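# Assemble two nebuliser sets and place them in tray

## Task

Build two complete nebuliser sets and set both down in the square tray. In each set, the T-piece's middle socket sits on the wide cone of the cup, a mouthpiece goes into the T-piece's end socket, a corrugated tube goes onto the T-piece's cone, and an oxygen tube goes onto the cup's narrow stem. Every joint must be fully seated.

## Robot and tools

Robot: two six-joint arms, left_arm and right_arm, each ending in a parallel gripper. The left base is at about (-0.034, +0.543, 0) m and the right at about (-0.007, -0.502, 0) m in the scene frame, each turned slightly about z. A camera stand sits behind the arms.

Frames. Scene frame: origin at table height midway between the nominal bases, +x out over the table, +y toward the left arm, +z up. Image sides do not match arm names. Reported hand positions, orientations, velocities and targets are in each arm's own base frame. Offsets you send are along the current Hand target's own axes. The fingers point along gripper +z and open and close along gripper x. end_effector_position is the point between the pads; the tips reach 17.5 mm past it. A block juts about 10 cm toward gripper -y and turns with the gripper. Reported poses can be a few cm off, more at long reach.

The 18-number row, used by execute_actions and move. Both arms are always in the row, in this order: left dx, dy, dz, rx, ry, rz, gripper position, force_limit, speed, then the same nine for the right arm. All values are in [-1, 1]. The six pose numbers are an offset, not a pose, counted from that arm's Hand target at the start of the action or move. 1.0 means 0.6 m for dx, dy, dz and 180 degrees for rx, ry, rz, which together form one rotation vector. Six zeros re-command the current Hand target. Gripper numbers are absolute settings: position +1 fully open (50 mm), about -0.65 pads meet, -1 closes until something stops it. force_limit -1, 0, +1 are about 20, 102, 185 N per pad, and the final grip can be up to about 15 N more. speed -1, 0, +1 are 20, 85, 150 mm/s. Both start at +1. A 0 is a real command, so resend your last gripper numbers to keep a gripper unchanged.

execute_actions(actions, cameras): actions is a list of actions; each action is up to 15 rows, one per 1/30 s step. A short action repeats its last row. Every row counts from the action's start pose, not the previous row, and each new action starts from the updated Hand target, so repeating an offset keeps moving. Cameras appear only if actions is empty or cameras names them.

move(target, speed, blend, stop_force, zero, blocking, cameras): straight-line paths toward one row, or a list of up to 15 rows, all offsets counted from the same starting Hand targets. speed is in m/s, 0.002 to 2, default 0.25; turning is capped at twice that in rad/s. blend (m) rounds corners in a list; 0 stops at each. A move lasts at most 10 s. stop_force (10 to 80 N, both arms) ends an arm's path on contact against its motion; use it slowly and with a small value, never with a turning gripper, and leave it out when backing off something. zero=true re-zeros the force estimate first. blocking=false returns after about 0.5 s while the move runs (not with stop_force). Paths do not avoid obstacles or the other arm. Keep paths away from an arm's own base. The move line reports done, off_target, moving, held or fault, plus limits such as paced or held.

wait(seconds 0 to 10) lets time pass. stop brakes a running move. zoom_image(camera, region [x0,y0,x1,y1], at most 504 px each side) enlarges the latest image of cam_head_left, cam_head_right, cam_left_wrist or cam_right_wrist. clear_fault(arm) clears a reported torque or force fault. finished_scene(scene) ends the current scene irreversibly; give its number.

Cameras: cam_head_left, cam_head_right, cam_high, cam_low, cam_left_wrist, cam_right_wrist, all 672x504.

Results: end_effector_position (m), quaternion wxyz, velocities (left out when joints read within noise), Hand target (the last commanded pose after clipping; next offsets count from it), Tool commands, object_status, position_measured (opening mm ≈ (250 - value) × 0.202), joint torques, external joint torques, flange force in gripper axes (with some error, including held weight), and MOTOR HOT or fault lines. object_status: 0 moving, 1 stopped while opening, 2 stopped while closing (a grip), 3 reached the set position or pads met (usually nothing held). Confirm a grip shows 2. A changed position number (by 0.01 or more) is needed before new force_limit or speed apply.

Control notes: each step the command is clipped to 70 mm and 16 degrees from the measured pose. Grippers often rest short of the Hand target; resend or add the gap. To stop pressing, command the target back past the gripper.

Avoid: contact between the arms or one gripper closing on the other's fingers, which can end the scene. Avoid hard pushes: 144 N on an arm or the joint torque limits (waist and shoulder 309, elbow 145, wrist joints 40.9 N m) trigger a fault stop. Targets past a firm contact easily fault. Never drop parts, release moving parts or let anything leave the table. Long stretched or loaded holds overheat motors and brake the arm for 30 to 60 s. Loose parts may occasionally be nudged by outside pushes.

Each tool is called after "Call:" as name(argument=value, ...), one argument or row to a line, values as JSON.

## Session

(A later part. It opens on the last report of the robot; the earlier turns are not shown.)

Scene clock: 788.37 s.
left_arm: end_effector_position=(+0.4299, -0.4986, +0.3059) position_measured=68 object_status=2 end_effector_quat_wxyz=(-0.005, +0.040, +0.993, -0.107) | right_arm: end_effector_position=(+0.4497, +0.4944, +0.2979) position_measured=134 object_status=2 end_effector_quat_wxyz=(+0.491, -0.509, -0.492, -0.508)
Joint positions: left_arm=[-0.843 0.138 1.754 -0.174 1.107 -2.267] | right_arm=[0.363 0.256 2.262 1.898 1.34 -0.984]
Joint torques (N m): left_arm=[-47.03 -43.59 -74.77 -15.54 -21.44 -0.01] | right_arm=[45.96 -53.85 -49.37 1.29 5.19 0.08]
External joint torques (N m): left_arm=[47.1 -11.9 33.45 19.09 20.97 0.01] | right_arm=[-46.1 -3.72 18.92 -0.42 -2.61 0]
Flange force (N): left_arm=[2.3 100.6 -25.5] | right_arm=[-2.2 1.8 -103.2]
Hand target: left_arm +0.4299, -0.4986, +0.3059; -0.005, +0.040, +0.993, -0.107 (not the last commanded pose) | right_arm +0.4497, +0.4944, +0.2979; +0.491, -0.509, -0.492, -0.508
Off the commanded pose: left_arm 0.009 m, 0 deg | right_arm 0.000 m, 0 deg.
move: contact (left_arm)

Call:
move(
  target=[
    [0,-0.0001,-0.0003,0,0,0,-1,0.4,-0.8,0,0,0,0,0,0,-1,0.5,-0.7],
    [0,-0.0082,0.0015,0,0,0,-1,0.4,-0.8,0,0,0,0,0,0,-1,0.5,-0.7],
  ],
  speed=0.008,
  stop_force=13,
  cameras=["cam_left_wrist"],
)

Call:
zoom_image(
  camera="cam_left_wrist",
  region=[306, 190, 446, 290],
)

Scene clock: 794.20 s.
left_arm: end_effector_position=(+0.4298, -0.4995, +0.3061) position_measured=68 object_status=2 end_effector_quat_wxyz=(-0.005, +0.040, +0.993, -0.107) | right_arm: end_effector_position=(+0.4497, +0.4944, +0.2979) position_measured=134 object_status=2 end_effector_quat_wxyz=(+0.491, -0.509, -0.492, -0.508)
Joint positions: left_arm=[-0.844 0.139 1.753 -0.174 1.107 -2.269] | right_arm=[0.363 0.256 2.262 1.898 1.34 -0.984]
Joint torques (N m): left_arm=[-53.82 -42.64 -80.74 -18.54 -24.53 -0.04] | right_arm=[52.5 -51.93 -51.44 1.06 4.74 0.12]
External joint torques (N m): left_arm=[53.94 -13.41 39.31 22.1 24.06 0.04] | right_arm=[-52.51 -5.38 21.02 -0.22 -2.17 -0.04]
Flange force (N): left_arm=[3.7 116.3 -28.0] | right_arm=[-1.1 1.7 -118.2]
Hand target: left_arm +0.4298, -0.4995, +0.3061; -0.005, +0.040, +0.993, -0.107 (not the last commanded pose) | right_arm +0.4497, +0.4944, +0.2979; +0.491, -0.509, -0.492, -0.508
Off the commanded pose: left_arm 0.004 m, 0 deg | right_arm 0.000 m, 0 deg.
move: contact (left_arm); path passed 1 of 2 targets
Images, in order (width x height): cam_left_wrist 672x504.

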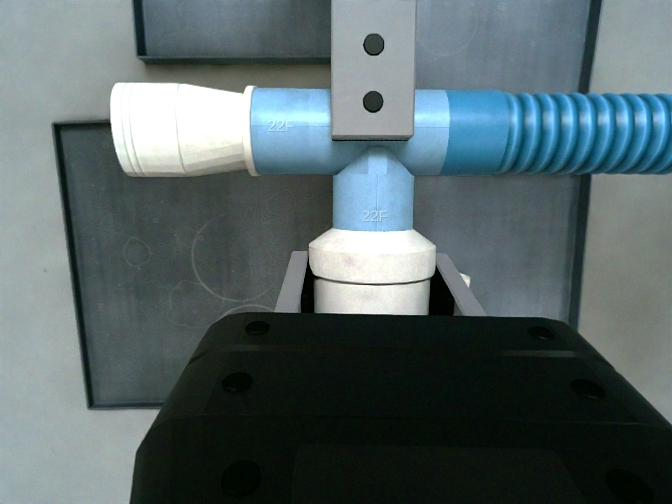

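Scaled by 3.600 from the camera's 672x504 image, which has a finer 960x720 frame.

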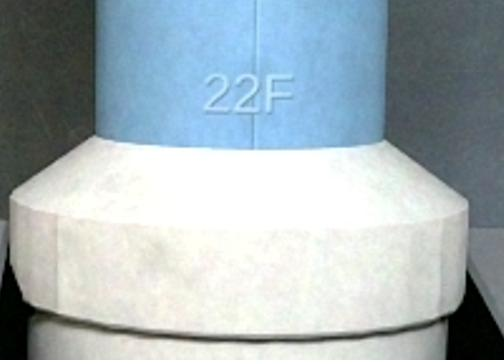

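Call:
move(
  target=[
    [0,0.0054,-0.0012,0,0,0,-1,0.4,-0.8,0,0,0,0,0,0,-1,0.5,-0.7],
    [0,0.0054,-0.0012,0,0,0,1,0.4,-0.4,0,0,0,0,0,0,-1,0.5,-0.7],
    [0,0.0054,-0.2512,0,0,0,1,0.4,-0.4,0,0,0,0,0,0,-1,0.5,-0.7],
    [-0.1328,-0.2268,-0.1448,-0.0266,-0.0272,-0.2523,1,0.4,-0.4,0,-0.2333,0,0,0,0,-1,0.5,-0.7],
    [-0.2027,-0.4373,0.2763,-0.0532,-0.0544,-0.5045,1,0.4,-0.4,0,-0.2333,0,0,0,0,-1,0.5,-0.7],
  ],
  speed=[0.03,0.03,0.15,0.3,0.35],
  blend=[0,0,0.02,0.05,0],
  cameras=["cam_left_wrist"],
)

Scene clock: 824.30 s.
left_arm: end_effector_position=(+0.5276, -0.7999, +0.1999) position_measured=3 object_status=3 end_effector_quat_wxyz=(+0.001, +0.686, -0.728, -0.001) | right_arm: end_effector_position=(+0.3098, +0.4992, +0.2980) position_measured=134 object_status=2 end_effector_quat_wxyz=(+0.491, -0.509, -0.492, -0.508)
Joint positions: left_arm=[-1.023 0.729 1.067 -0.002 1.347 -4.106] | right_arm=[0.514 0.1 2.471 2.044 1.284 -1.069]
Joint torques (N m): left_arm=[1.88 -116.39 -42.88 4.51 -0.47 -0.17] | right_arm=[-2.07 -38.07 -27.84 0.33 3.02 0.08]
External joint torques (N m): left_arm=[-2.3 4.33 0.63 -0.26 0.42 0.17] | right_arm=[2.02 -1.57 -0.97 0.04 -0.3 0]
Flange force (N): left_arm=[6.4 -2.0 1.8] | right_arm=[4.5 -3.6 4.8]
Hand target: left_arm +0.5276, -0.7999, +0.1998; +0.001, +0.686, -0.728, -0.001 | right_arm +0.3098, +0.4992, +0.2980; +0.491, -0.509, -0.492, -0.508
Off the commanded pose: left_arm 0.000 m, 0 deg | right_arm 0.000 m, 0 deg.
move: done
Images, in order (width x height): cam_left_wrist 672x504.

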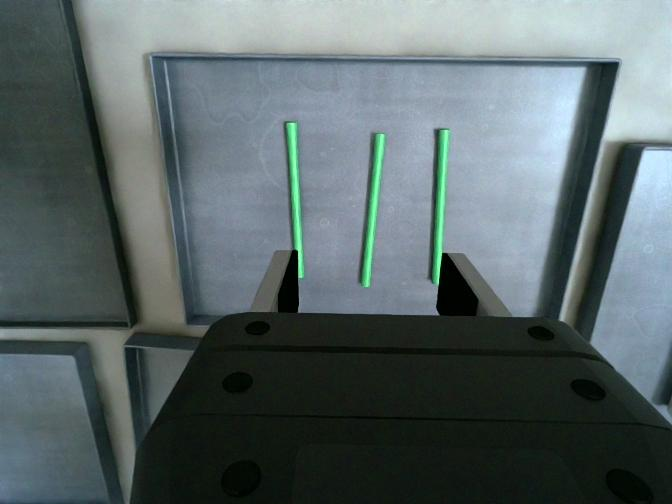

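Call:
move(
  target=[
    [0.0337,-0.0110,0.2905,0,0,0.0168,0,0.4,-0.4,0,0,0,0,0,0,-1,0.5,-0.7],
    [0.0337,-0.0110,0.2905,0,0,0.0168,-1,0.2,-0.8,0,0,0,0,0,0,-1,0.5,-0.7],
    [0.0337,-0.0110,0.1238,0,0,0.0168,-1,0.2,-0.8,0,0,0,0,0,0,-1,0.5,-0.7],
  ],
  speed=[0.15,0.1,0.12],
  cameras=["cam_left_wrist"],
)

Scene clock: 835.97 s.
left_arm: end_effector_position=(+0.5283, -0.8035, +0.1689) position_measured=152 object_status=3 end_effector_quat_wxyz=(+0.001, +0.683, -0.731, -0.001) | right_arm: end_effector_position=(+0.3098, +0.4992, +0.2980) position_measured=134 object_status=2 end_effector_quat_wxyz=(+0.491, -0.509, -0.492, -0.508)
Joint positions: left_arm=[-1.025 0.749 1.088 -0.001 1.306 -4.098] | right_arm=[0.514 0.1 2.471 2.044 1.284 -1.069]
Joint torques (N m): left_arm=[1.83 -116.52 -42.35 4.46 -0.45 -0.14] | right_arm=[-2.09 -37.95 -27.8 0.32 3 0.07]
External joint torques (N m): left_arm=[-1.99 2.88 0.3 -0.22 0.39 0.14] | right_arm=[2.05 -1.56 -1.01 0.04 -0.28 0]
Flange force (N): left_arm=[4.8 -1.3 1.1] | right_arm=[4.4 -3.6 4.9]
Hand target: left_arm +0.5285, -0.8034, +0.1689; +0.001, +0.683, -0.731, -0.001 (not the last commanded pose) | right_arm +0.3098, +0.4992, +0.2980; +0.491, -0.509, -0.492, -0.508
Tool commands: left_gripper/position=+0.0 left_gripper/force_limit=+0.4 left_gripper/speed=-0.4 right_gripper/position=-1.0 right_gripper/force_limit=+0.5 right_gripper/speed=-0.7
Off the commanded pose: left_arm 0.047 m, 2 deg | right_arm 0.000 m, 0 deg.
move: held (left_arm; a check stopped the path); path passed 0 of 3 targets; target 2's new numbers were not sent; limits=held
pose unreachable (left arm): on one or more control steps of this call, first in action 0 (counted from 0), this arm could not follow its commanded pose, so it was not sent that pose on those steps. It may still have moved: this result reports where it is.
cause: moving toward the commanded pose would bring a part of the arm too close to another arm (a part of this arm just beyond joint 5 (wrist pitch) and a part of the right arm just beyond its joint 4 (forearm roll), along the way the arms are being sent, or toward where that arm still pushes).
Images, in order (width x height): cam_left_wrist 672x504.

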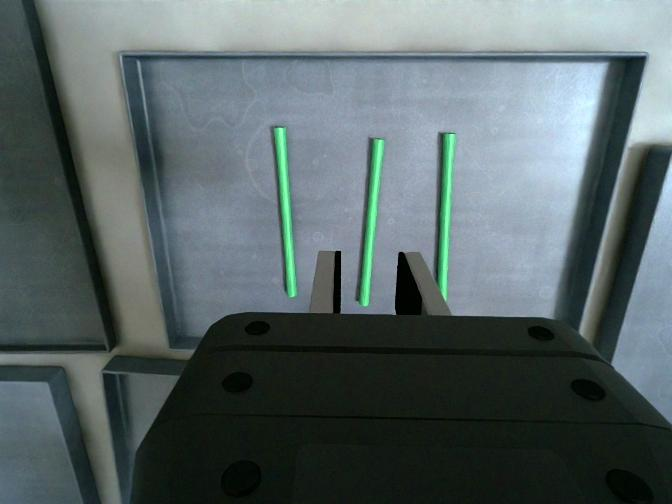

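Call:
move(
  target=[
    [0,0,0,0,0,0,0,0.4,-0.4,0,-0.125,0,0,0,0,-1,0.5,-0.7],
    [0.0253,-0.0115,0.2390,0,0,0.0139,0,0.4,-0.4,0,-0.125,0,0,0,0,-1,0.5,-0.7],
    [0.0253,-0.0115,0.2390,0,0,0.0139,-1,0.2,-0.8,0,-0.125,0,0,0,0,-1,0.5,-0.7],
    [0.0253,-0.0115,0.0723,0,0,0.0139,-1,0.2,-0.8,0,-0.125,0,0,0,0,-1,0.5,-0.7],
  ],
  speed=[0.2,0.15,0.1,0.12],
  blend=[0.02,0,0,0],
  cameras=["cam_left_wrist"],
)

Scene clock: 847.67 s.
left_arm: end_effector_position=(+0.5342, -0.8190, +0.1254) position_measured=228 object_status=2 end_effector_quat_wxyz=(-0.001, -0.666, +0.746, +0.001) | right_arm: end_effector_position=(+0.2348, +0.5017, +0.2980) position_measured=134 object_status=2 end_effector_quat_wxyz=(+0.491, -0.509, -0.492, -0.508)
Joint positions: left_arm=[-1.028 0.8 1.077 -0.001 1.266 -4.057] | right_arm=[0.643 0.016 2.566 2.167 1.229 -1.115]
Joint torques (N m): left_arm=[1.65 -119.98 -41.78 4.38 -0.51 -0.15] | right_arm=[-2.15 -28.55 -27.48 -0.08 3.08 0.13]
External joint torques (N m): left_arm=[-0.46 3.38 0.54 -0.19 0.46 0.14] | right_arm=[1.97 -1.62 -1.12 0.09 -0.31 -0.05]
Flange force (N): left_arm=[3.9 -2.8 1.7] | right_arm=[5.3 -5.0 5.1]
Hand target: left_arm +0.5342, -0.8190, +0.1255; -0.001, -0.666, +0.746, +0.001 | right_arm +0.2348, +0.5017, +0.2980; +0.491, -0.509, -0.492, -0.508
Off the commanded pose: left_arm 0.000 m, 0 deg | right_arm 0.000 m, 0 deg.
move: done
Images, in order (width x height): cam_left_wrist 672x504.

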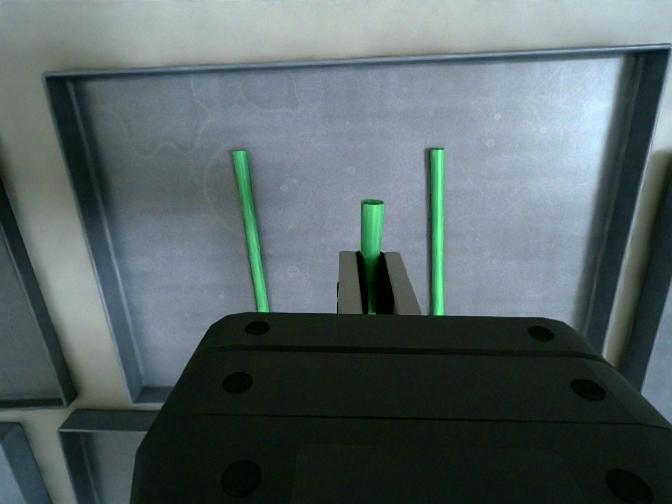

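Call:
move(
  target=[
    [-0.2363,0.0266,-0.4575,0,0,0.12,-1,0.2,-0.8,0,0,0,0,0,0,-1,0.5,-0.7],
    [-0.7916,0.2566,-0.4908,0,0,0.40,-1,0.2,-0.8,0,0.125,0,0,0,0,-1,0.5,-0.7],
    [-0.7292,0.4870,-0.3908,0,0,0.4894,-1,0.2,-0.8,0,0.125,0,0,0,0,-1,0.5,-0.7],
    [-0.6795,0.4723,-0.3225,0,0,0.4894,-1,0.2,-0.8,0,0.125,0,0,0,0,-1,0.5,-0.7],
  ],
  speed=[0.3,0.35,0.3,0.15],
  blend=[0.05,0.06,0.02,0],
  cameras=["cam_left_wrist", "cam_low"],
)

Call:
zoom_image(
  camera="cam_low",
  region=[90, 90, 210, 200],
)

Scene clock: 879.47 s.
left_arm: end_effector_position=(+0.2985, -0.3823, +0.3196) position_measured=228 object_status=2 end_effector_quat_wxyz=(-0.001, +0.039, +0.999, +0.000) | right_arm: end_effector_position=(+0.3098, +0.4992, +0.2980) position_measured=134 object_status=2 end_effector_quat_wxyz=(+0.491, -0.509, -0.492, -0.508)
Joint positions: left_arm=[-0.978 -0.083 1.945 -0.001 1.281 -2.47] | right_arm=[0.514 0.1 2.471 2.044 1.284 -1.069]
Joint torques (N m): left_arm=[1.74 -34.08 -42.1 4.35 -0.45 -0.14] | right_arm=[-1.67 -38.03 -27.9 0.28 3.08 0.1]
External joint torques (N m): left_arm=[-2 1.74 0.52 -0.27 0.38 0.14] | right_arm=[1.64 -1.36 -0.83 0.07 -0.36 -0.02]
Flange force (N): left_arm=[1.6 -3.9 0.9] | right_arm=[3.9 -3.1 4.1]
Hand target: left_arm +0.2985, -0.3823, +0.3195; -0.001, +0.039, +0.999, +0.000 | right_arm +0.3098, +0.4992, +0.2980; +0.491, -0.509, -0.492, -0.508
Off the commanded pose: left_arm 0.000 m, 0 deg | right_arm 0.000 m, 0 deg.
move: done
Images, in order (width x height): cam_low 672x504, cam_left_wrist 672x504.

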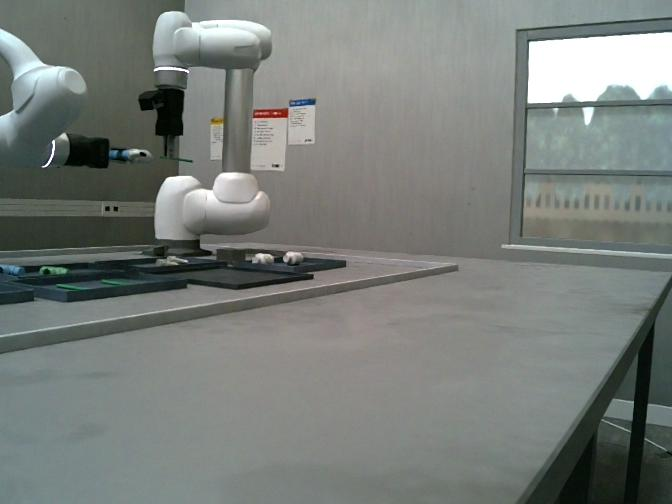

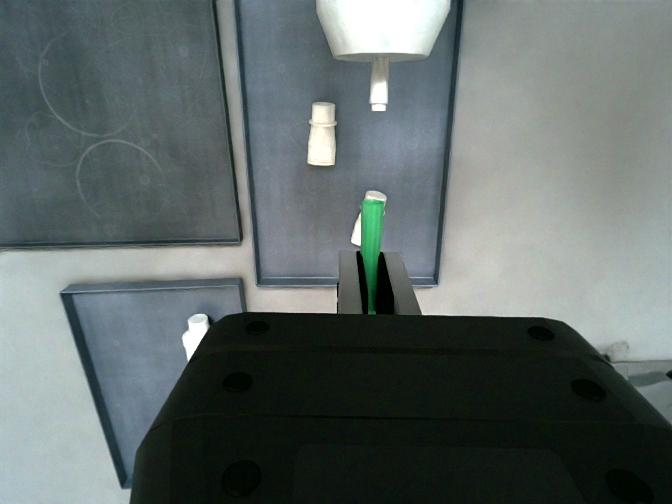

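Scaled by 4.200 from the camera's 672x504 image, which has a finer 960x720 frame.

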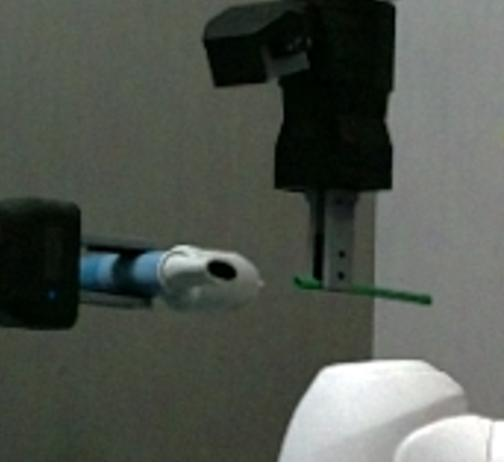

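Call:
move(
  target=[0,-0.0367,0,0,0,0,-1,0.2,-0.8,0,0,0,0,0,0,-1,0.5,-0.7],
  speed=0.08,
  cameras=["cam_left_wrist", "cam_low"],
)

Call:
zoom_image(
  camera="cam_low",
  region=[120, 130, 210, 190],
)

Call:
zoom_image(
  camera="cam_left_wrist",
  region=[316, 120, 436, 260],
)

Scene clock: 891.97 s.
left_arm: end_effector_position=(+0.2968, -0.4043, +0.3195) position_measured=228 object_status=2 end_effector_quat_wxyz=(-0.001, +0.039, +0.999, +0.000) | right_arm: end_effector_position=(+0.3098, +0.4992, +0.2980) position_measured=134 object_status=2 end_effector_quat_wxyz=(+0.491, -0.509, -0.492, -0.508)
Joint positions: left_arm=[-1.006 -0.056 1.92 -0.001 1.279 -2.498] | right_arm=[0.514 0.1 2.471 2.044 1.284 -1.069]
Joint torques (N m): left_arm=[1.51 -37.45 -42.06 4.35 -0.49 -0.17] | right_arm=[-2.16 -37.92 -27.89 0.27 3.04 0.14]
External joint torques (N m): left_arm=[-1.6 1.86 0.39 -0.25 0.41 0.17] | right_arm=[1.88 -1.62 -0.94 0.14 -0.33 -0.06]
Flange force (N): left_arm=[0.7 -3.6 0.7] | right_arm=[4.3 -3.7 4.7]
Hand target: left_arm +0.2968, -0.4043, +0.3195; -0.001, +0.039, +0.999, +0.000 | right_arm +0.3098, +0.4992, +0.2980; +0.491, -0.509, -0.492, -0.508
Off the commanded pose: left_arm 0.000 m, 0 deg | right_arm 0.000 m, 0 deg.
move: done
Images, in order (width x height): cam_low 672x504, cam_left_wrist 672x504.

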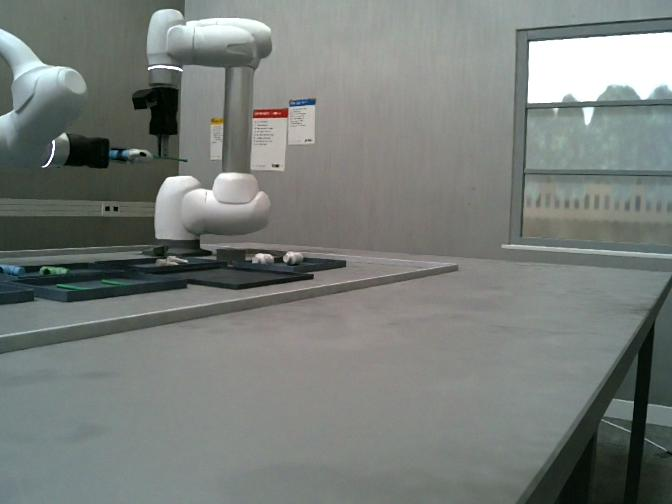

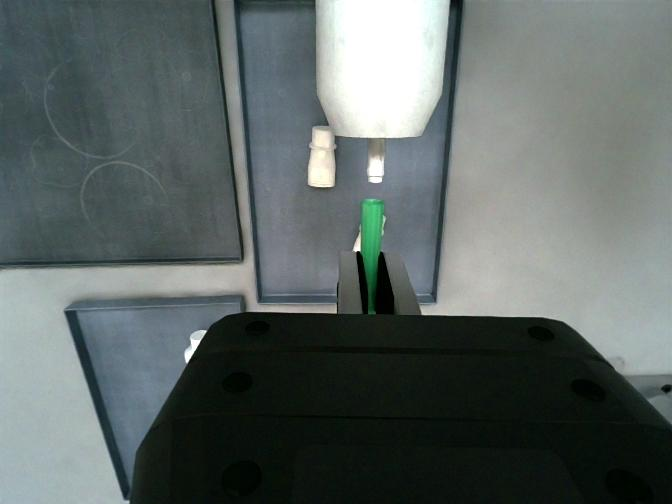

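Scaled by 5.600 from the camera's 672x504 image, which has a finer 960x720 frame.

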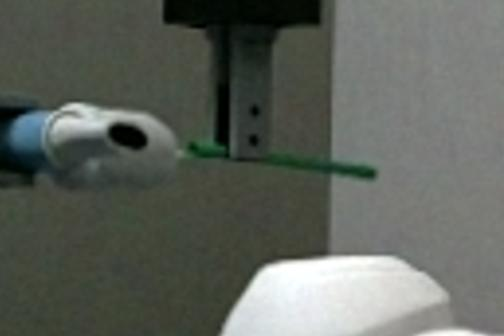

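Scaled by 3.600 from the camera's 672x504 image, which has a finer 960x720 frame.

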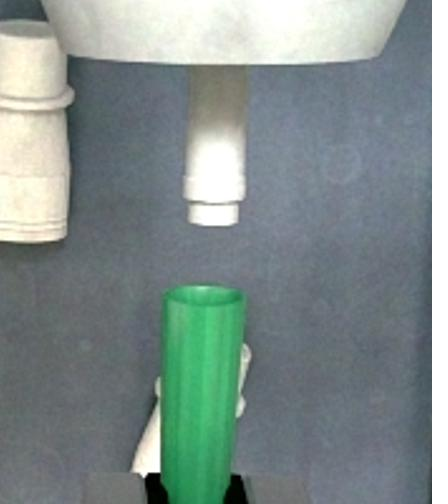

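Call:
move(
  target=[
    [0.0010,0,0.0047,0,0,0,-1,0.2,-0.8,0,0,0,0,0,0,-1,0.5,-0.7],
    [0.0010,-0.0200,0.0047,0,0,0,-1,0.2,-0.8,0,0,0,0,0,0,-1,0.5,-0.7],
  ],
  speed=[0.03,0.012],
  stop_force=12,
  cameras=["cam_left_wrist", "cam_low"],
)

Call:
zoom_image(
  camera="cam_low",
  region=[120, 130, 210, 190],
)

Call:
zoom_image(
  camera="cam_left_wrist",
  region=[316, 120, 436, 260],
)

Scene clock: 906.57 s.
left_arm: end_effector_position=(+0.2952, -0.4162, +0.3167) position_measured=228 object_status=2 end_effector_quat_wxyz=(-0.001, +0.039, +0.999, +0.000) | right_arm: end_effector_position=(+0.3098, +0.4992, +0.2980) position_measured=134 object_status=2 end_effector_quat_wxyz=(+0.491, -0.509, -0.492, -0.508)
Joint positions: left_arm=[-1.021 -0.04 1.91 -0.001 1.273 -2.513] | right_arm=[0.514 0.1 2.471 2.044 1.284 -1.069]
Joint torques (N m): left_arm=[0.08 -41.76 -47.85 3.34 -2.3 -0.16] | right_arm=[0.28 -34.28 -26.3 -0.87 1.05 0.1]
External joint torques (N m): left_arm=[-0.12 4.37 6.15 0.76 2.22 0.16] | right_arm=[-0.35 -5.5 -2.62 1.25 1.67 -0.02]
Flange force (N): left_arm=[1.6 2.1 6.6] | right_arm=[10.6 -2.9 -2.2]
Hand target: left_arm +0.2952, -0.4162, +0.3167; -0.001, +0.039, +0.999, +0.000 | right_arm +0.3098, +0.4992, +0.2980; +0.491, -0.509, -0.492, -0.508
Off the commanded pose: left_arm 0.000 m, 0 deg | right_arm 0.000 m, 0 deg.
move: done
Images, in order (width x height): cam_low 672x504, cam_left_wrist 672x504.

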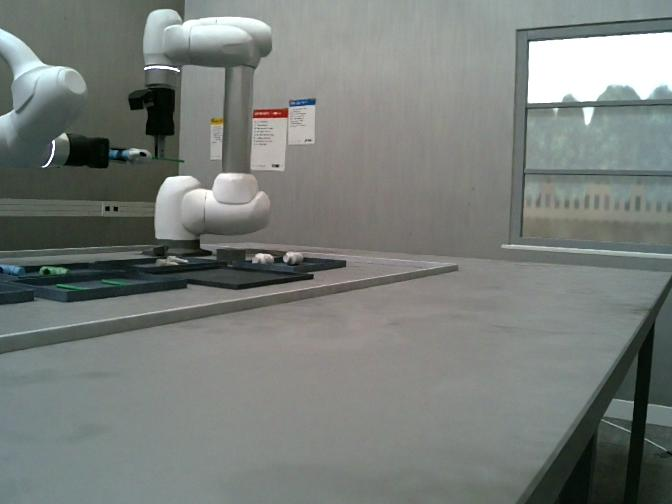

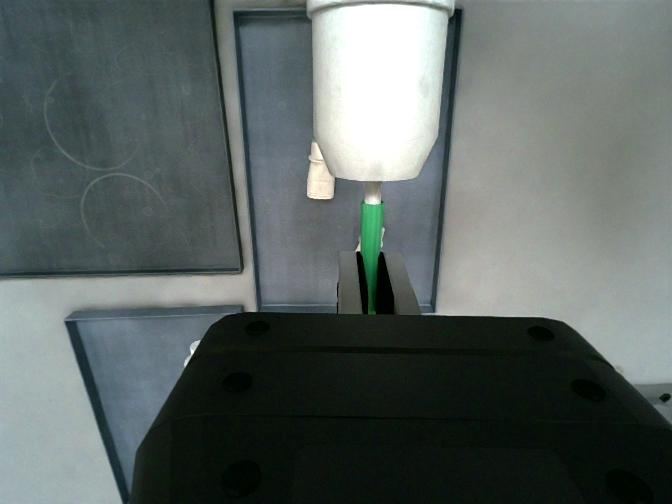

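Scaled by 5.600 from the camera's 672x504 image, which has a finer 960x720 frame.

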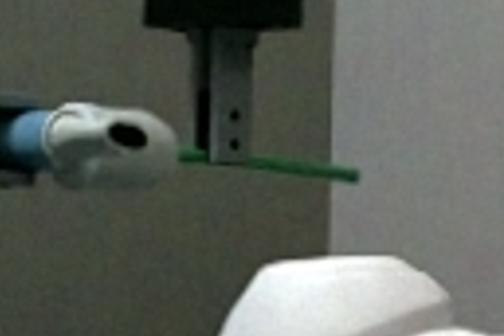

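Scaled by 3.600 from the camera's 672x504 image, which has a finer 960x720 frame.

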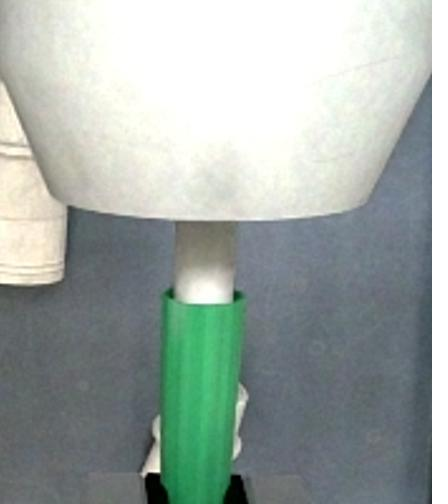

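Call:
move(
  target=[
    [0,0,0.0008,0,0,0,-1,0.2,-0.8,0,0,0,0,0,0,-1,0.5,-0.7],
    [0,-0.0300,0.0010,0,0,0,-1,0.2,-0.8,0,0,0,0,0,0,-1,0.5,-0.7],
  ],
  speed=[0.02,0.015],
  stop_force=45,
  zero=false,
  cameras=["cam_left_wrist"],
)

Call:
zoom_image(
  camera="cam_left_wrist",
  region=[316, 140, 436, 280],
)

Scene clock: 914.60 s.
left_arm: end_effector_position=(+0.2943, -0.4269, +0.3160) position_measured=228 object_status=2 end_effector_quat_wxyz=(-0.001, +0.039, +0.999, +0.001) | right_arm: end_effector_position=(+0.3098, +0.4992, +0.2980) position_measured=134 object_status=2 end_effector_quat_wxyz=(+0.491, -0.509, -0.492, -0.508)
Joint positions: left_arm=[-1.033 -0.025 1.897 -0.001 1.272 -2.525] | right_arm=[0.514 0.1 2.471 2.044 1.284 -1.069]
Joint torques (N m): left_arm=[-15.85 -34.79 -64.7 -4.26 -14.66 -0.17] | right_arm=[14.58 -32.89 -40.31 -0.12 2.74 0.08]
External joint torques (N m): left_arm=[16.18 -4.05 23.2 8.37 14.6 0.16] | right_arm=[-14.71 -6.64 11.47 0.49 -0.02 0]
Flange force (N): left_arm=[1.9 52.4 2.5] | right_arm=[6.2 -2.7 -50.7]
Hand target: left_arm +0.2943, -0.4269, +0.3160; -0.001, +0.039, +0.999, +0.001 (not the last commanded pose) | right_arm +0.3098, +0.4992, +0.2980; +0.491, -0.509, -0.492, -0.508
Off the commanded pose: left_arm 0.007 m, 0 deg | right_arm 0.000 m, 0 deg.
move: contact (left_arm); path passed 1 of 2 targets
Images, in order (width x height): cam_left_wrist 672x504.

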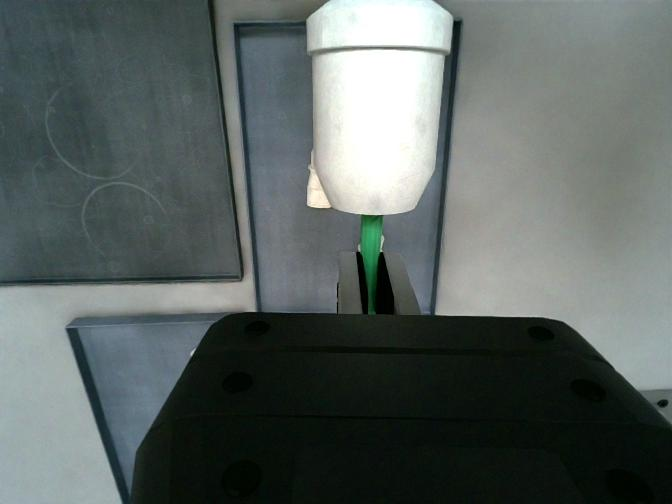

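Scaled by 3.600 from the camera's 672x504 image, which has a finer 960x720 frame.

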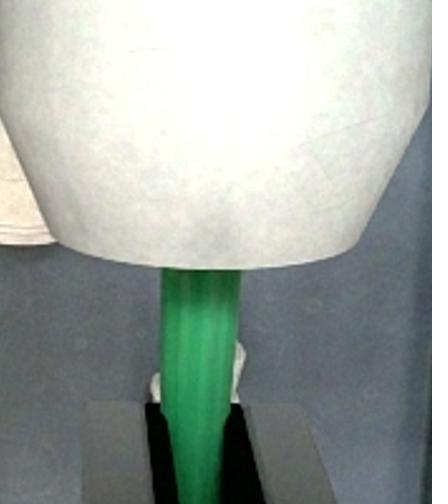

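Call:
move(
  target=[0,-0.0150,0,0,0,0,-1,0.2,-0.8,0,0,0,0,0,0,-1,0.5,-0.7],
  speed=0.01,
  stop_force=18,
  cameras=["cam_left_wrist"],
)

Call:
zoom_image(
  camera="cam_left_wrist",
  region=[316, 140, 436, 280],
)

Scene clock: 919.33 s.
left_arm: end_effector_position=(+0.2942, -0.4277, +0.3160) position_measured=228 object_status=2 end_effector_quat_wxyz=(-0.001, +0.039, +0.999, +0.001) | right_arm: end_effector_position=(+0.3098, +0.4992, +0.2980) position_measured=134 object_status=2 end_effector_quat_wxyz=(+0.491, -0.509, -0.492, -0.508)
Joint positions: left_arm=[-1.034 -0.024 1.896 -0.001 1.272 -2.526] | right_arm=[0.514 0.1 2.471 2.044 1.284 -1.069]
Joint torques (N m): left_arm=[-24.32 -31.31 -74.23 -8.27 -21.02 -0.17] | right_arm=[22.28 -31.75 -46.81 0.11 3 0.11]
External joint torques (N m): left_arm=[24.2 -7.21 32.67 12.36 20.95 0.17] | right_arm=[-22.34 -7.69 18.07 0.25 -0.29 -0.03]
Flange force (N): left_arm=[2.1 77.2 2.1] | right_arm=[4.5 -1.7 -76.4]
Hand target: left_arm +0.2942, -0.4277, +0.3160; -0.001, +0.039, +0.999, +0.001 (not the last commanded pose) | right_arm +0.3098, +0.4992, +0.2980; +0.491, -0.509, -0.492, -0.508
Off the commanded pose: left_arm 0.008 m, 0 deg | right_arm 0.000 m, 0 deg.
move: contact (left_arm)
Images, in order (width x height): cam_left_wrist 672x504.

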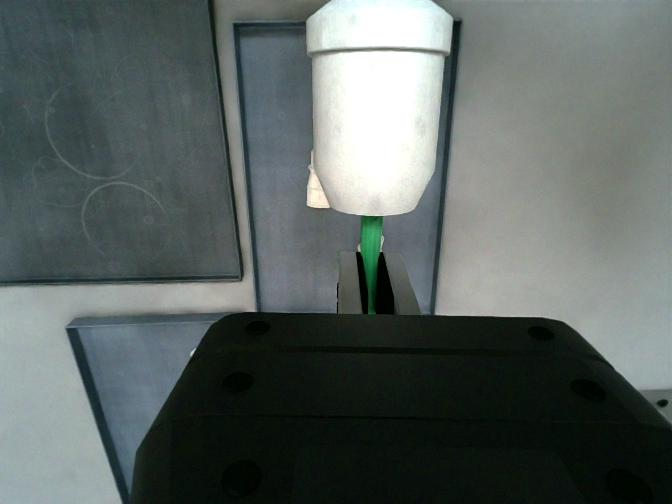

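Scaled by 3.600 from the camera's 672x504 image, which has a finer 960x720 frame.

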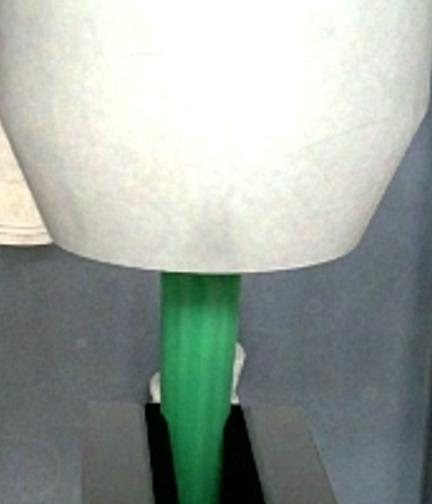

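Call:
move(
  target=[
    [0,0.0042,0,0,0,0,-1,0.2,-0.8,0,0,0,0,0,0,-1,0.5,-0.7],
    [0,0.0042,0,0,0,0,1,0.2,-0.4,0,0,0,0,0,0,-1,0.5,-0.7],
    [0,0.0042,-0.15,0,0,0,1,0.2,-0.4,0,0,0,0,0,0,-1,0.5,-0.7],
    [-0.0010,-0.0715,-0.1138,0.0683,0,0,1,0.2,-0.4,0,0,0,0,0,0,-1,0.5,-0.7],
    [-0.0006,-0.0998,0.0165,0.0683,0,0,1,0.2,-0.4,0,0,0,0,0,0,-1,0.5,-0.7],
    [-0.0006,-0.0998,0.0165,0.0683,0,0,-1,0.3,-0.8,0,0,0,0,0,0,-1,0.5,-0.7],
  ],
  speed=[0.03,0.05,0.15,0.2,0.12,0.1],
  blend=[0,0,0.015,0.005,0,0],
  cameras=["cam_left_wrist"],
)

Scene clock: 939.17 s.
left_arm: end_effector_position=(+0.2899, -0.4874, +0.3060) position_measured=66 object_status=2 end_effector_quat_wxyz=(-0.005, +0.039, +0.994, -0.106) | right_arm: end_effector_position=(+0.3098, +0.4992, +0.2980) position_measured=134 object_status=2 end_effector_quat_wxyz=(+0.491, -0.509, -0.492, -0.508)
Joint positions: left_arm=[-1.031 -0.018 1.921 -0.142 1.069 -2.466] | right_arm=[0.514 0.1 2.471 2.044 1.284 -1.069]
Joint torques (N m): left_arm=[0.92 -41.89 -41.89 3.61 -0.89 -0.06] | right_arm=[-2.36 -37.65 -28.4 0.57 2.8 0.11]
External joint torques (N m): left_arm=[-0.97 2.6 0.52 0.04 0.33 0.07] | right_arm=[2.25 -1.86 -0.44 -0.2 -0.08 -0.03]
Flange force (N): left_arm=[-0.8 -3.2 2.3] | right_arm=[4.5 -4.5 3.8]
Hand target: left_arm +0.2899, -0.4874, +0.3060; -0.005, +0.039, +0.994, -0.106 | right_arm +0.3098, +0.4992, +0.2980; +0.491, -0.509, -0.492, -0.508
Off the commanded pose: left_arm 0.000 m, 0 deg | right_arm 0.000 m, 0 deg.
move: done
Images, in order (width x height): cam_left_wrist 672x504.

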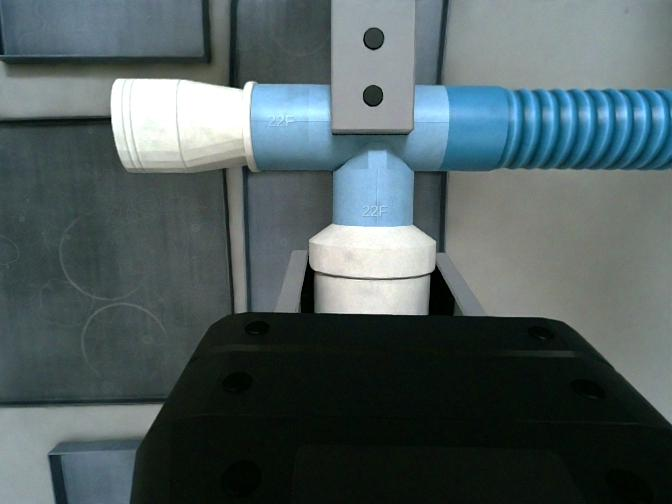

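Call:
move(
  target=[
    [0,0,0,0,0,0,-1,0.3,-0.8,0,0,0,0,0,0,0.7,0.5,-0.5],
    [0,0,0,0,0,0,-1,0.3,-0.8,0,0,-0.25,0,0,0,0.7,0.5,-0.5],
    [-0.1168,-0.0353,-0.1867,0,0,0,-1,0.3,-0.8,0,0,-0.25,0,0,0,0.7,0.5,-0.5],
    [-0.5525,-0.0415,-0.1513,0,0,0,-1,0.3,-0.8,0,0,-0.25,0,0,0,0.7,0.5,-0.5],
    [-0.5525,0.0430,0.2397,-0.0511,-0.0013,-0.0060,-1,0.3,-0.8,0,0,-0.25,0,0,0,0.7,0.5,-0.5],
  ],
  speed=[0.05,0.15,0.2,0.3,0.2],
  blend=[0,0.02,0.05,0.06,0],
  cameras=["cam_left_wrist", "cam_head_left"],
)

Scene clock: 967.47 s.
left_arm: end_effector_position=(+0.6197, -0.5185, +0.1593) position_measured=66 object_status=2 end_effector_quat_wxyz=(-0.001, +0.030, +0.999, -0.026) | right_arm: end_effector_position=(+0.3046, +0.3493, +0.2984) position_measured=48 object_status=3 end_effector_quat_wxyz=(+0.491, -0.509, -0.492, -0.508)
Joint positions: left_arm=[-0.724 0.5 1.529 -0.047 1.081 -2.214] | right_arm=[0.082 0.002 2.579 1.668 1.507 -1.013]
Joint torques (N m): left_arm=[1.69 -92.82 -39.55 3.95 -0.56 -0.18] | right_arm=[-1.88 -26 -26.55 1.27 2.84 0.12]
External joint torques (N m): left_arm=[-1.51 3.19 0.39 -0.22 0.4 0.18] | right_arm=[1.76 -1.79 -1.07 0.16 -0.21 -0.04]
Flange force (N): left_arm=[-2.3 -3.5 2.2] | right_arm=[5.3 -1.9 6.4]
Hand target: left_arm +0.6196, -0.5185, +0.1592; -0.001, +0.030, +0.999, -0.026 | right_arm +0.3046, +0.3493, +0.2984; +0.491, -0.509, -0.492, -0.508
Off the commanded pose: left_arm 0.000 m, 0 deg | right_arm 0.000 m, 0 deg.
move: done
Images, in order (width x height): cam_head_left 672x504, cam_left_wrist 672x504.

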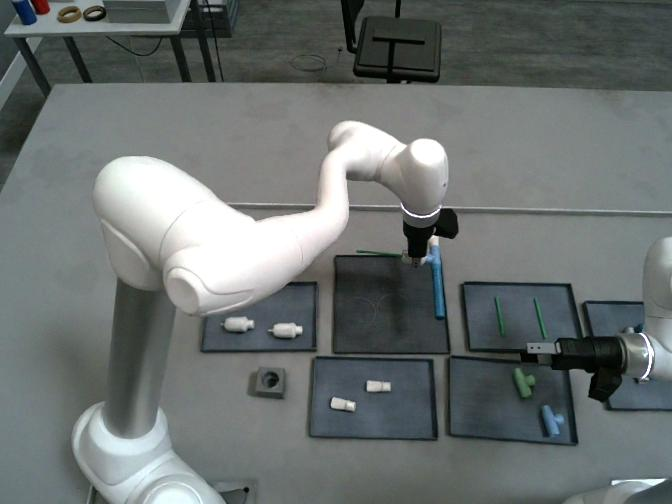

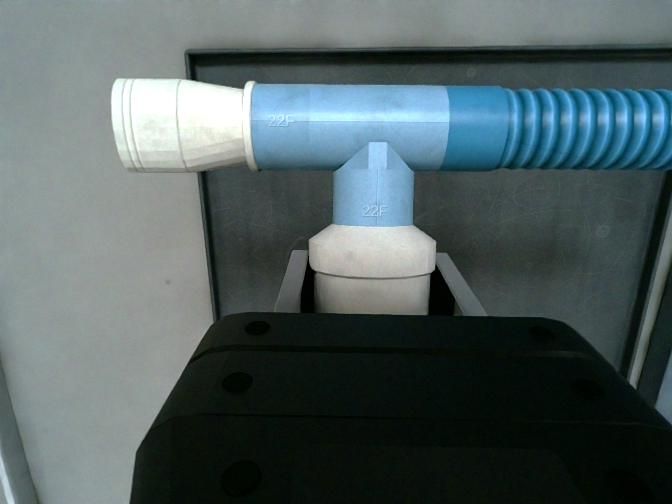

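Call:
move(
  target=[0,-0.0009,0.1736,0,0,0,-1,0.3,-0.8,0,0,0,0,0,0,0.7,0.5,-0.5],
  speed=0.12,
)

Call:
move(
  target=[0,0.0024,0.0449,0,0,0,-1,0.3,-0.8,0,0,0,0,0,0,0.7,0.5,-0.5],
  speed=0.014,
  stop_force=10,
)

Scene clock: 978.73 s.
left_arm: end_effector_position=(+0.6192, -0.5245, +0.0553) position_measured=66 object_status=2 end_effector_quat_wxyz=(-0.001, +0.030, +0.999, -0.026) | right_arm: end_effector_position=(+0.3046, +0.3493, +0.2984) position_measured=48 object_status=3 end_effector_quat_wxyz=(+0.491, -0.509, -0.492, -0.508)
Joint positions: left_arm=[-0.73 0.59 1.595 -0.052 0.925 -2.211] | right_arm=[0.082 0.002 2.579 1.668 1.507 -1.013]
Joint torques (N m): left_arm=[1.6 -96.89 -35.99 3.62 -0.59 -0.14] | right_arm=[-2.07 -26.08 -26.58 1.3 2.84 0.11]
External joint torques (N m): left_arm=[-1.62 3.06 0.47 -0.24 0.43 0.14] | right_arm=[2.09 -1.66 -1.07 0.11 -0.21 -0.03]
Flange force (N): left_arm=[-1.6 -3.3 2.7] | right_arm=[5.0 -1.8 7.4]
Hand target: left_arm +0.6192, -0.5245, +0.0553; -0.001, +0.030, +0.999, -0.026 | right_arm +0.3046, +0.3493, +0.2984; +0.491, -0.509, -0.492, -0.508
Off the commanded pose: left_arm 0.000 m, 0 deg | right_arm 0.000 m, 0 deg.
move: done

Scene clock: 980.83 s.
left_arm: end_effector_position=(+0.6192, -0.5245, +0.0338) position_measured=66 object_status=2 end_effector_quat_wxyz=(-0.001, +0.030, +0.999, -0.026) | right_arm: end_effector_position=(+0.3046, +0.3493, +0.2984) position_measured=48 object_status=3 end_effector_quat_wxyz=(+0.491, -0.509, -0.492, -0.508)
Joint positions: left_arm=[-0.73 0.611 1.606 -0.053 0.893 -2.209] | right_arm=[0.082 0.002 2.579 1.668 1.507 -1.013]
Joint torques (N m): left_arm=[-0.47 -77.79 -26.54 3.33 -1.7 -0.15] | right_arm=[-1.97 -26.18 -26.63 1.29 2.81 0.08]
External joint torques (N m): left_arm=[0.28 -17.33 -8.4 0 1.53 0.15] | right_arm=[1.68 -1.28 -1.14 0.17 -0.19 0]
Flange force (N): left_arm=[0.7 0.1 -23.3] | right_arm=[4.2 -1.0 6.3]
Hand target: left_arm +0.6192, -0.5245, +0.0338; -0.001, +0.030, +0.999, -0.026 (not the last commanded pose) | right_arm +0.3046, +0.3493, +0.2984; +0.491, -0.509, -0.492, -0.508
Off the commanded pose: left_arm 0.006 m, 0 deg | right_arm 0.000 m, 0 deg.
move: contact (left_arm)

Call:
move(
  target=[
    [0,0,-0.001,0,0,0,-1,0.3,-0.8,0,0,0,0,0,0,0.7,0.5,-0.5],
    [0,0,-0.001,0,0,0,0.8,0.3,-0.9,0,0,0,0,0,0,0.7,0.5,-0.5],
    [0,0,-0.251,0,0,0,0.8,0.3,-0.9,0.2027,0.1330,-0.2112,0.0042,-0.25,-0.0042,0.7,0.5,-0.5],
    [0.1958,-0.0828,-0.5400,-0.004,0.0038,0.1443,0.8,0.3,-0.9,0.0035,0.1805,-0.6267,0.0085,-0.4993,-0.0085,0.7,0.5,-0.5],
    [0.5913,-0.4133,-0.3562,-0.0134,0.0126,0.4808,0.8,0.3,-0.9,0.0035,0.1805,-0.6267,0.0085,-0.4993,-0.0085,0.7,0.5,-0.5],
  ],
  speed=[0.02,0.02,0.15,0.3,0.35],
  blend=[0,0,0.02,0.05,0],
  cameras=["cam_left_wrist", "cam_right_wrist"],
)

Scene clock: 1018.43 s.
left_arm: end_effector_position=(+0.2513, -0.7395, +0.2606) position_measured=32 object_status=3 end_effector_quat_wxyz=(+0.000, +0.707, +0.707, +0.000) | right_arm: end_effector_position=(+0.4000, -0.0303, +0.3014) position_measured=48 object_status=3 end_effector_quat_wxyz=(+0.000, +0.707, +0.707, +0.000)
Joint positions: left_arm=[-1.287 0.411 1.469 -0.001 1.262 -1.288] | right_arm=[-0.161 -0.218 2.09 -0.001 1.27 -0.161]
Joint torques (N m): left_arm=[1.69 -86.49 -41.8 4.3 -0.42 -0.17] | right_arm=[-2.1 -17.08 -40.61 3.92 0.24 0.03]
External joint torques (N m): left_arm=[-1.56 3.24 0.48 -0.24 0.43 0.17] | right_arm=[2.02 -1.58 -1.63 0.28 -0.18 -0.03]
Flange force (N): left_arm=[-4.5 -0.4 1.4] | right_arm=[4.9 0.2 -2.9]
Hand target: left_arm +0.2512, -0.7395, +0.2605; +0.000, +0.707, +0.707, +0.000 | right_arm +0.4000, -0.0303, +0.3014; +0.000, +0.707, +0.707, +0.000
Off the commanded pose: left_arm 0.000 m, 0 deg | right_arm 0.000 m, 0 deg.
move: done
Images, in order (width x height): cam_left_wrist 672x504, cam_right_wrist 672x504.

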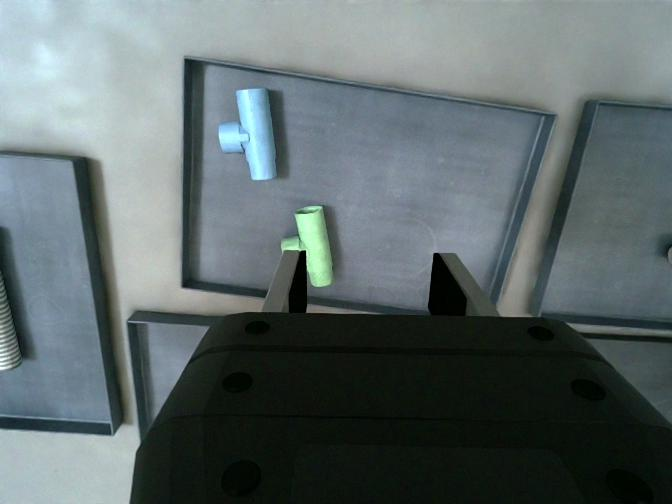

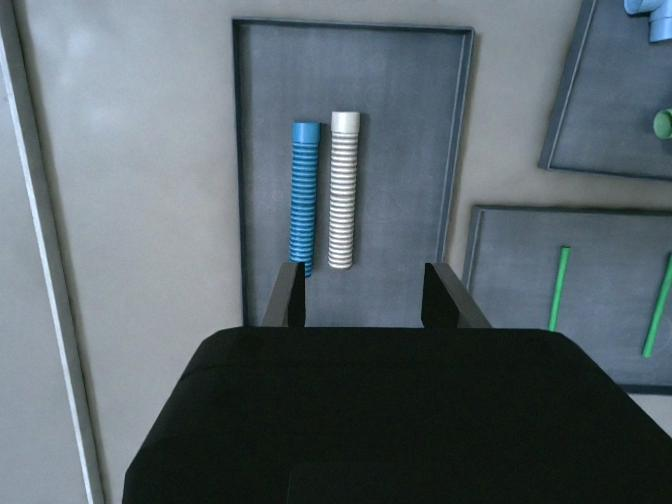

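Call:
zoom_image(
  camera="cam_left_wrist",
  region=[200, 70, 300, 195],
)

Call:
zoom_image(
  camera="cam_right_wrist",
  region=[270, 105, 380, 285],
)

Scaled by 4.032 from the camera's 672x504 image, which has a finer 960x720 frame.

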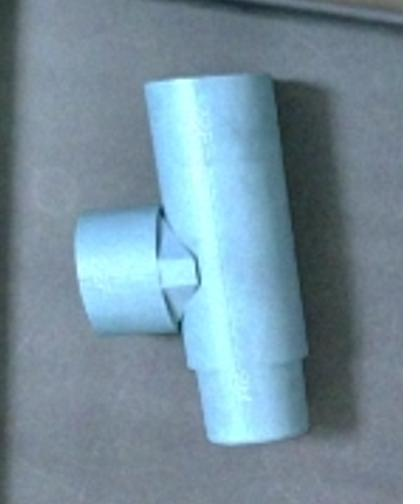

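Scaled by 2.800 from the camera's 672x504 image, which has a finer 960x720 frame.

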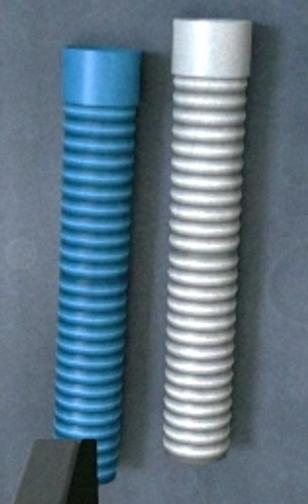

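Call:
move(
  target=[
    [-0.1392,-0.0767,0.2675,0,0,-0.0189,0.8,0.3,-0.9,-0.0692,0.0045,0.3357,0.1488,0.0049,0.0207,0.241,0.5,-0.5],
    [-0.1392,-0.0767,0.3912,0,0,-0.0189,0.8,0.3,-0.9,-0.0692,0.0045,0.3357,0.1488,0.0049,0.0207,0.241,0.5,-0.5],
    [-0.1392,-0.0767,0.3912,0,0,-0.0189,-1,0.4,-0.8,-0.0692,0.0045,0.3357,0.1488,0.0049,0.0207,0.241,0.5,-0.5],
    [-0.1392,-0.0767,0.2267,0,0,-0.0189,-1,0.4,-0.8,-0.0692,0.0045,0.3357,0.1488,0.0049,0.0207,0.241,0.5,-0.5],
  ],
  speed=[0.2,0.12,0.1,0.12],
  cameras=["cam_right_wrist", "cam_left_wrist"],
)

Scene clock: 1066.53 s.
left_arm: end_effector_position=(+0.2052, -0.8232, +0.0973) position_measured=128 object_status=2 end_effector_quat_wxyz=(+0.000, +0.686, +0.728, +0.000) | right_arm: end_effector_position=(+0.4026, -0.0719, +0.1000) position_measured=117 object_status=3 end_effector_quat_wxyz=(-0.169, +0.710, +0.665, -0.159)
Joint positions: left_arm=[-1.367 0.616 1.46 -0.001 1.065 -1.427] | right_arm=[-0.214 0.234 2.124 -0.07 1.247 -0.109]
Joint torques (N m): left_arm=[2.07 -103.53 -37.79 3.94 -0.4 -0.13] | right_arm=[-2.15 -52.65 -28.54 2.75 1.64 0.01]
External joint torques (N m): left_arm=[-2.52 5.27 0 -0.25 0.4 0.13] | right_arm=[1.95 -1.71 -1.12 0.2 -0.19 -0.01]
Flange force (N): left_arm=[-8.2 -1.3 3.6] | right_arm=[3.7 -1.0 -2.5]
Hand target: left_arm +0.2051, -0.8231, +0.0972; +0.000, +0.686, +0.728, +0.000 (not the last commanded pose) | right_arm +0.4026, -0.0719, +0.1000; -0.169, +0.710, +0.665, -0.159
Off the commanded pose: left_arm 0.027 m, 0 deg | right_arm 0.000 m, 0 deg.
move: held (left_arm; a check stopped the path); path passed 3 of 4 targets; limits=held
pose unreachable (left arm): on one or more control steps of this call, first in action 0 (counted from 0), this arm could not follow its commanded pose, so it was not sent that pose on those steps. It may still have moved: this result reports where it is.
cause: moving toward the commanded pose would bring a part of the arm too close to another arm (this arm's gripper and a part of the right arm just beyond its joint 2 (shoulder), 4 mm apart when this arm was first held).
Images, in order (width x height): cam_left_wrist 672x504, cam_right_wrist 672x504.

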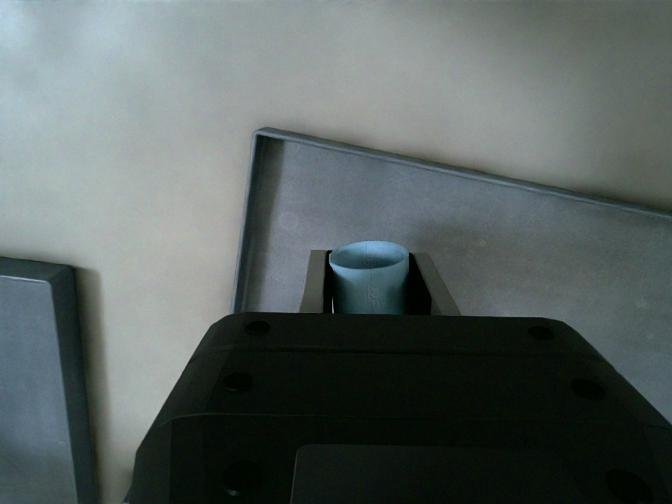

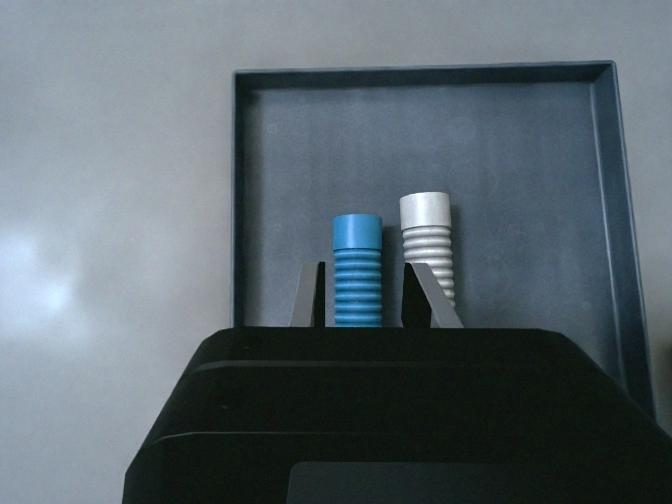

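Call:
move(
  target=[0.1993,0.1035,-0.0547,0,0,0,-1,0.4,-0.8,0.0030,0.0545,0.1079,0,0,0,0.241,0.5,-0.5],
  speed=0.08,
  stop_force=15,
  cameras=["cam_right_wrist"],
)

Scene clock: 1088.60 s.
left_arm: end_effector_position=(+0.2600, -0.7000, +0.1299) position_measured=128 object_status=2 end_effector_quat_wxyz=(+0.000, +0.686, +0.728, +0.000) | right_arm: end_effector_position=(+0.4026, -0.0701, +0.0275) position_measured=117 object_status=3 end_effector_quat_wxyz=(-0.169, +0.710, +0.665, -0.159)
Joint positions: left_arm=[-1.261 0.448 1.67 -0.001 1.023 -1.321] | right_arm=[-0.21 0.34 2.167 -0.073 1.099 -0.095]
Joint torques (N m): left_arm=[1.83 -85.42 -37.3 3.91 -0.41 -0.16] | right_arm=[-1.95 -58.99 -23.73 2.28 1.63 0.01]
External joint torques (N m): left_arm=[-1.46 3 0.18 -0.26 0.4 0.16] | right_arm=[1.79 -1.23 -0.81 0.19 -0.18 -0.01]
Flange force (N): left_arm=[-4.3 -0.5 2.0] | right_arm=[3.5 -0.4 -2.0]
Hand target: left_arm +0.2600, -0.7000, +0.1299; +0.000, +0.686, +0.728, +0.000 | right_arm +0.4026, -0.0701, +0.0275; -0.169, +0.710, +0.665, -0.159
Off the commanded pose: left_arm 0.000 m, 0 deg | right_arm 0.000 m, 0 deg.
move: done
Images, in order (width x height): cam_right_wrist 672x504.

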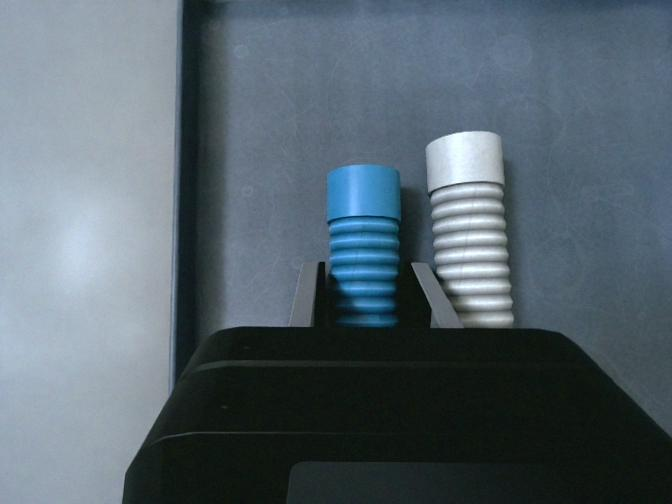

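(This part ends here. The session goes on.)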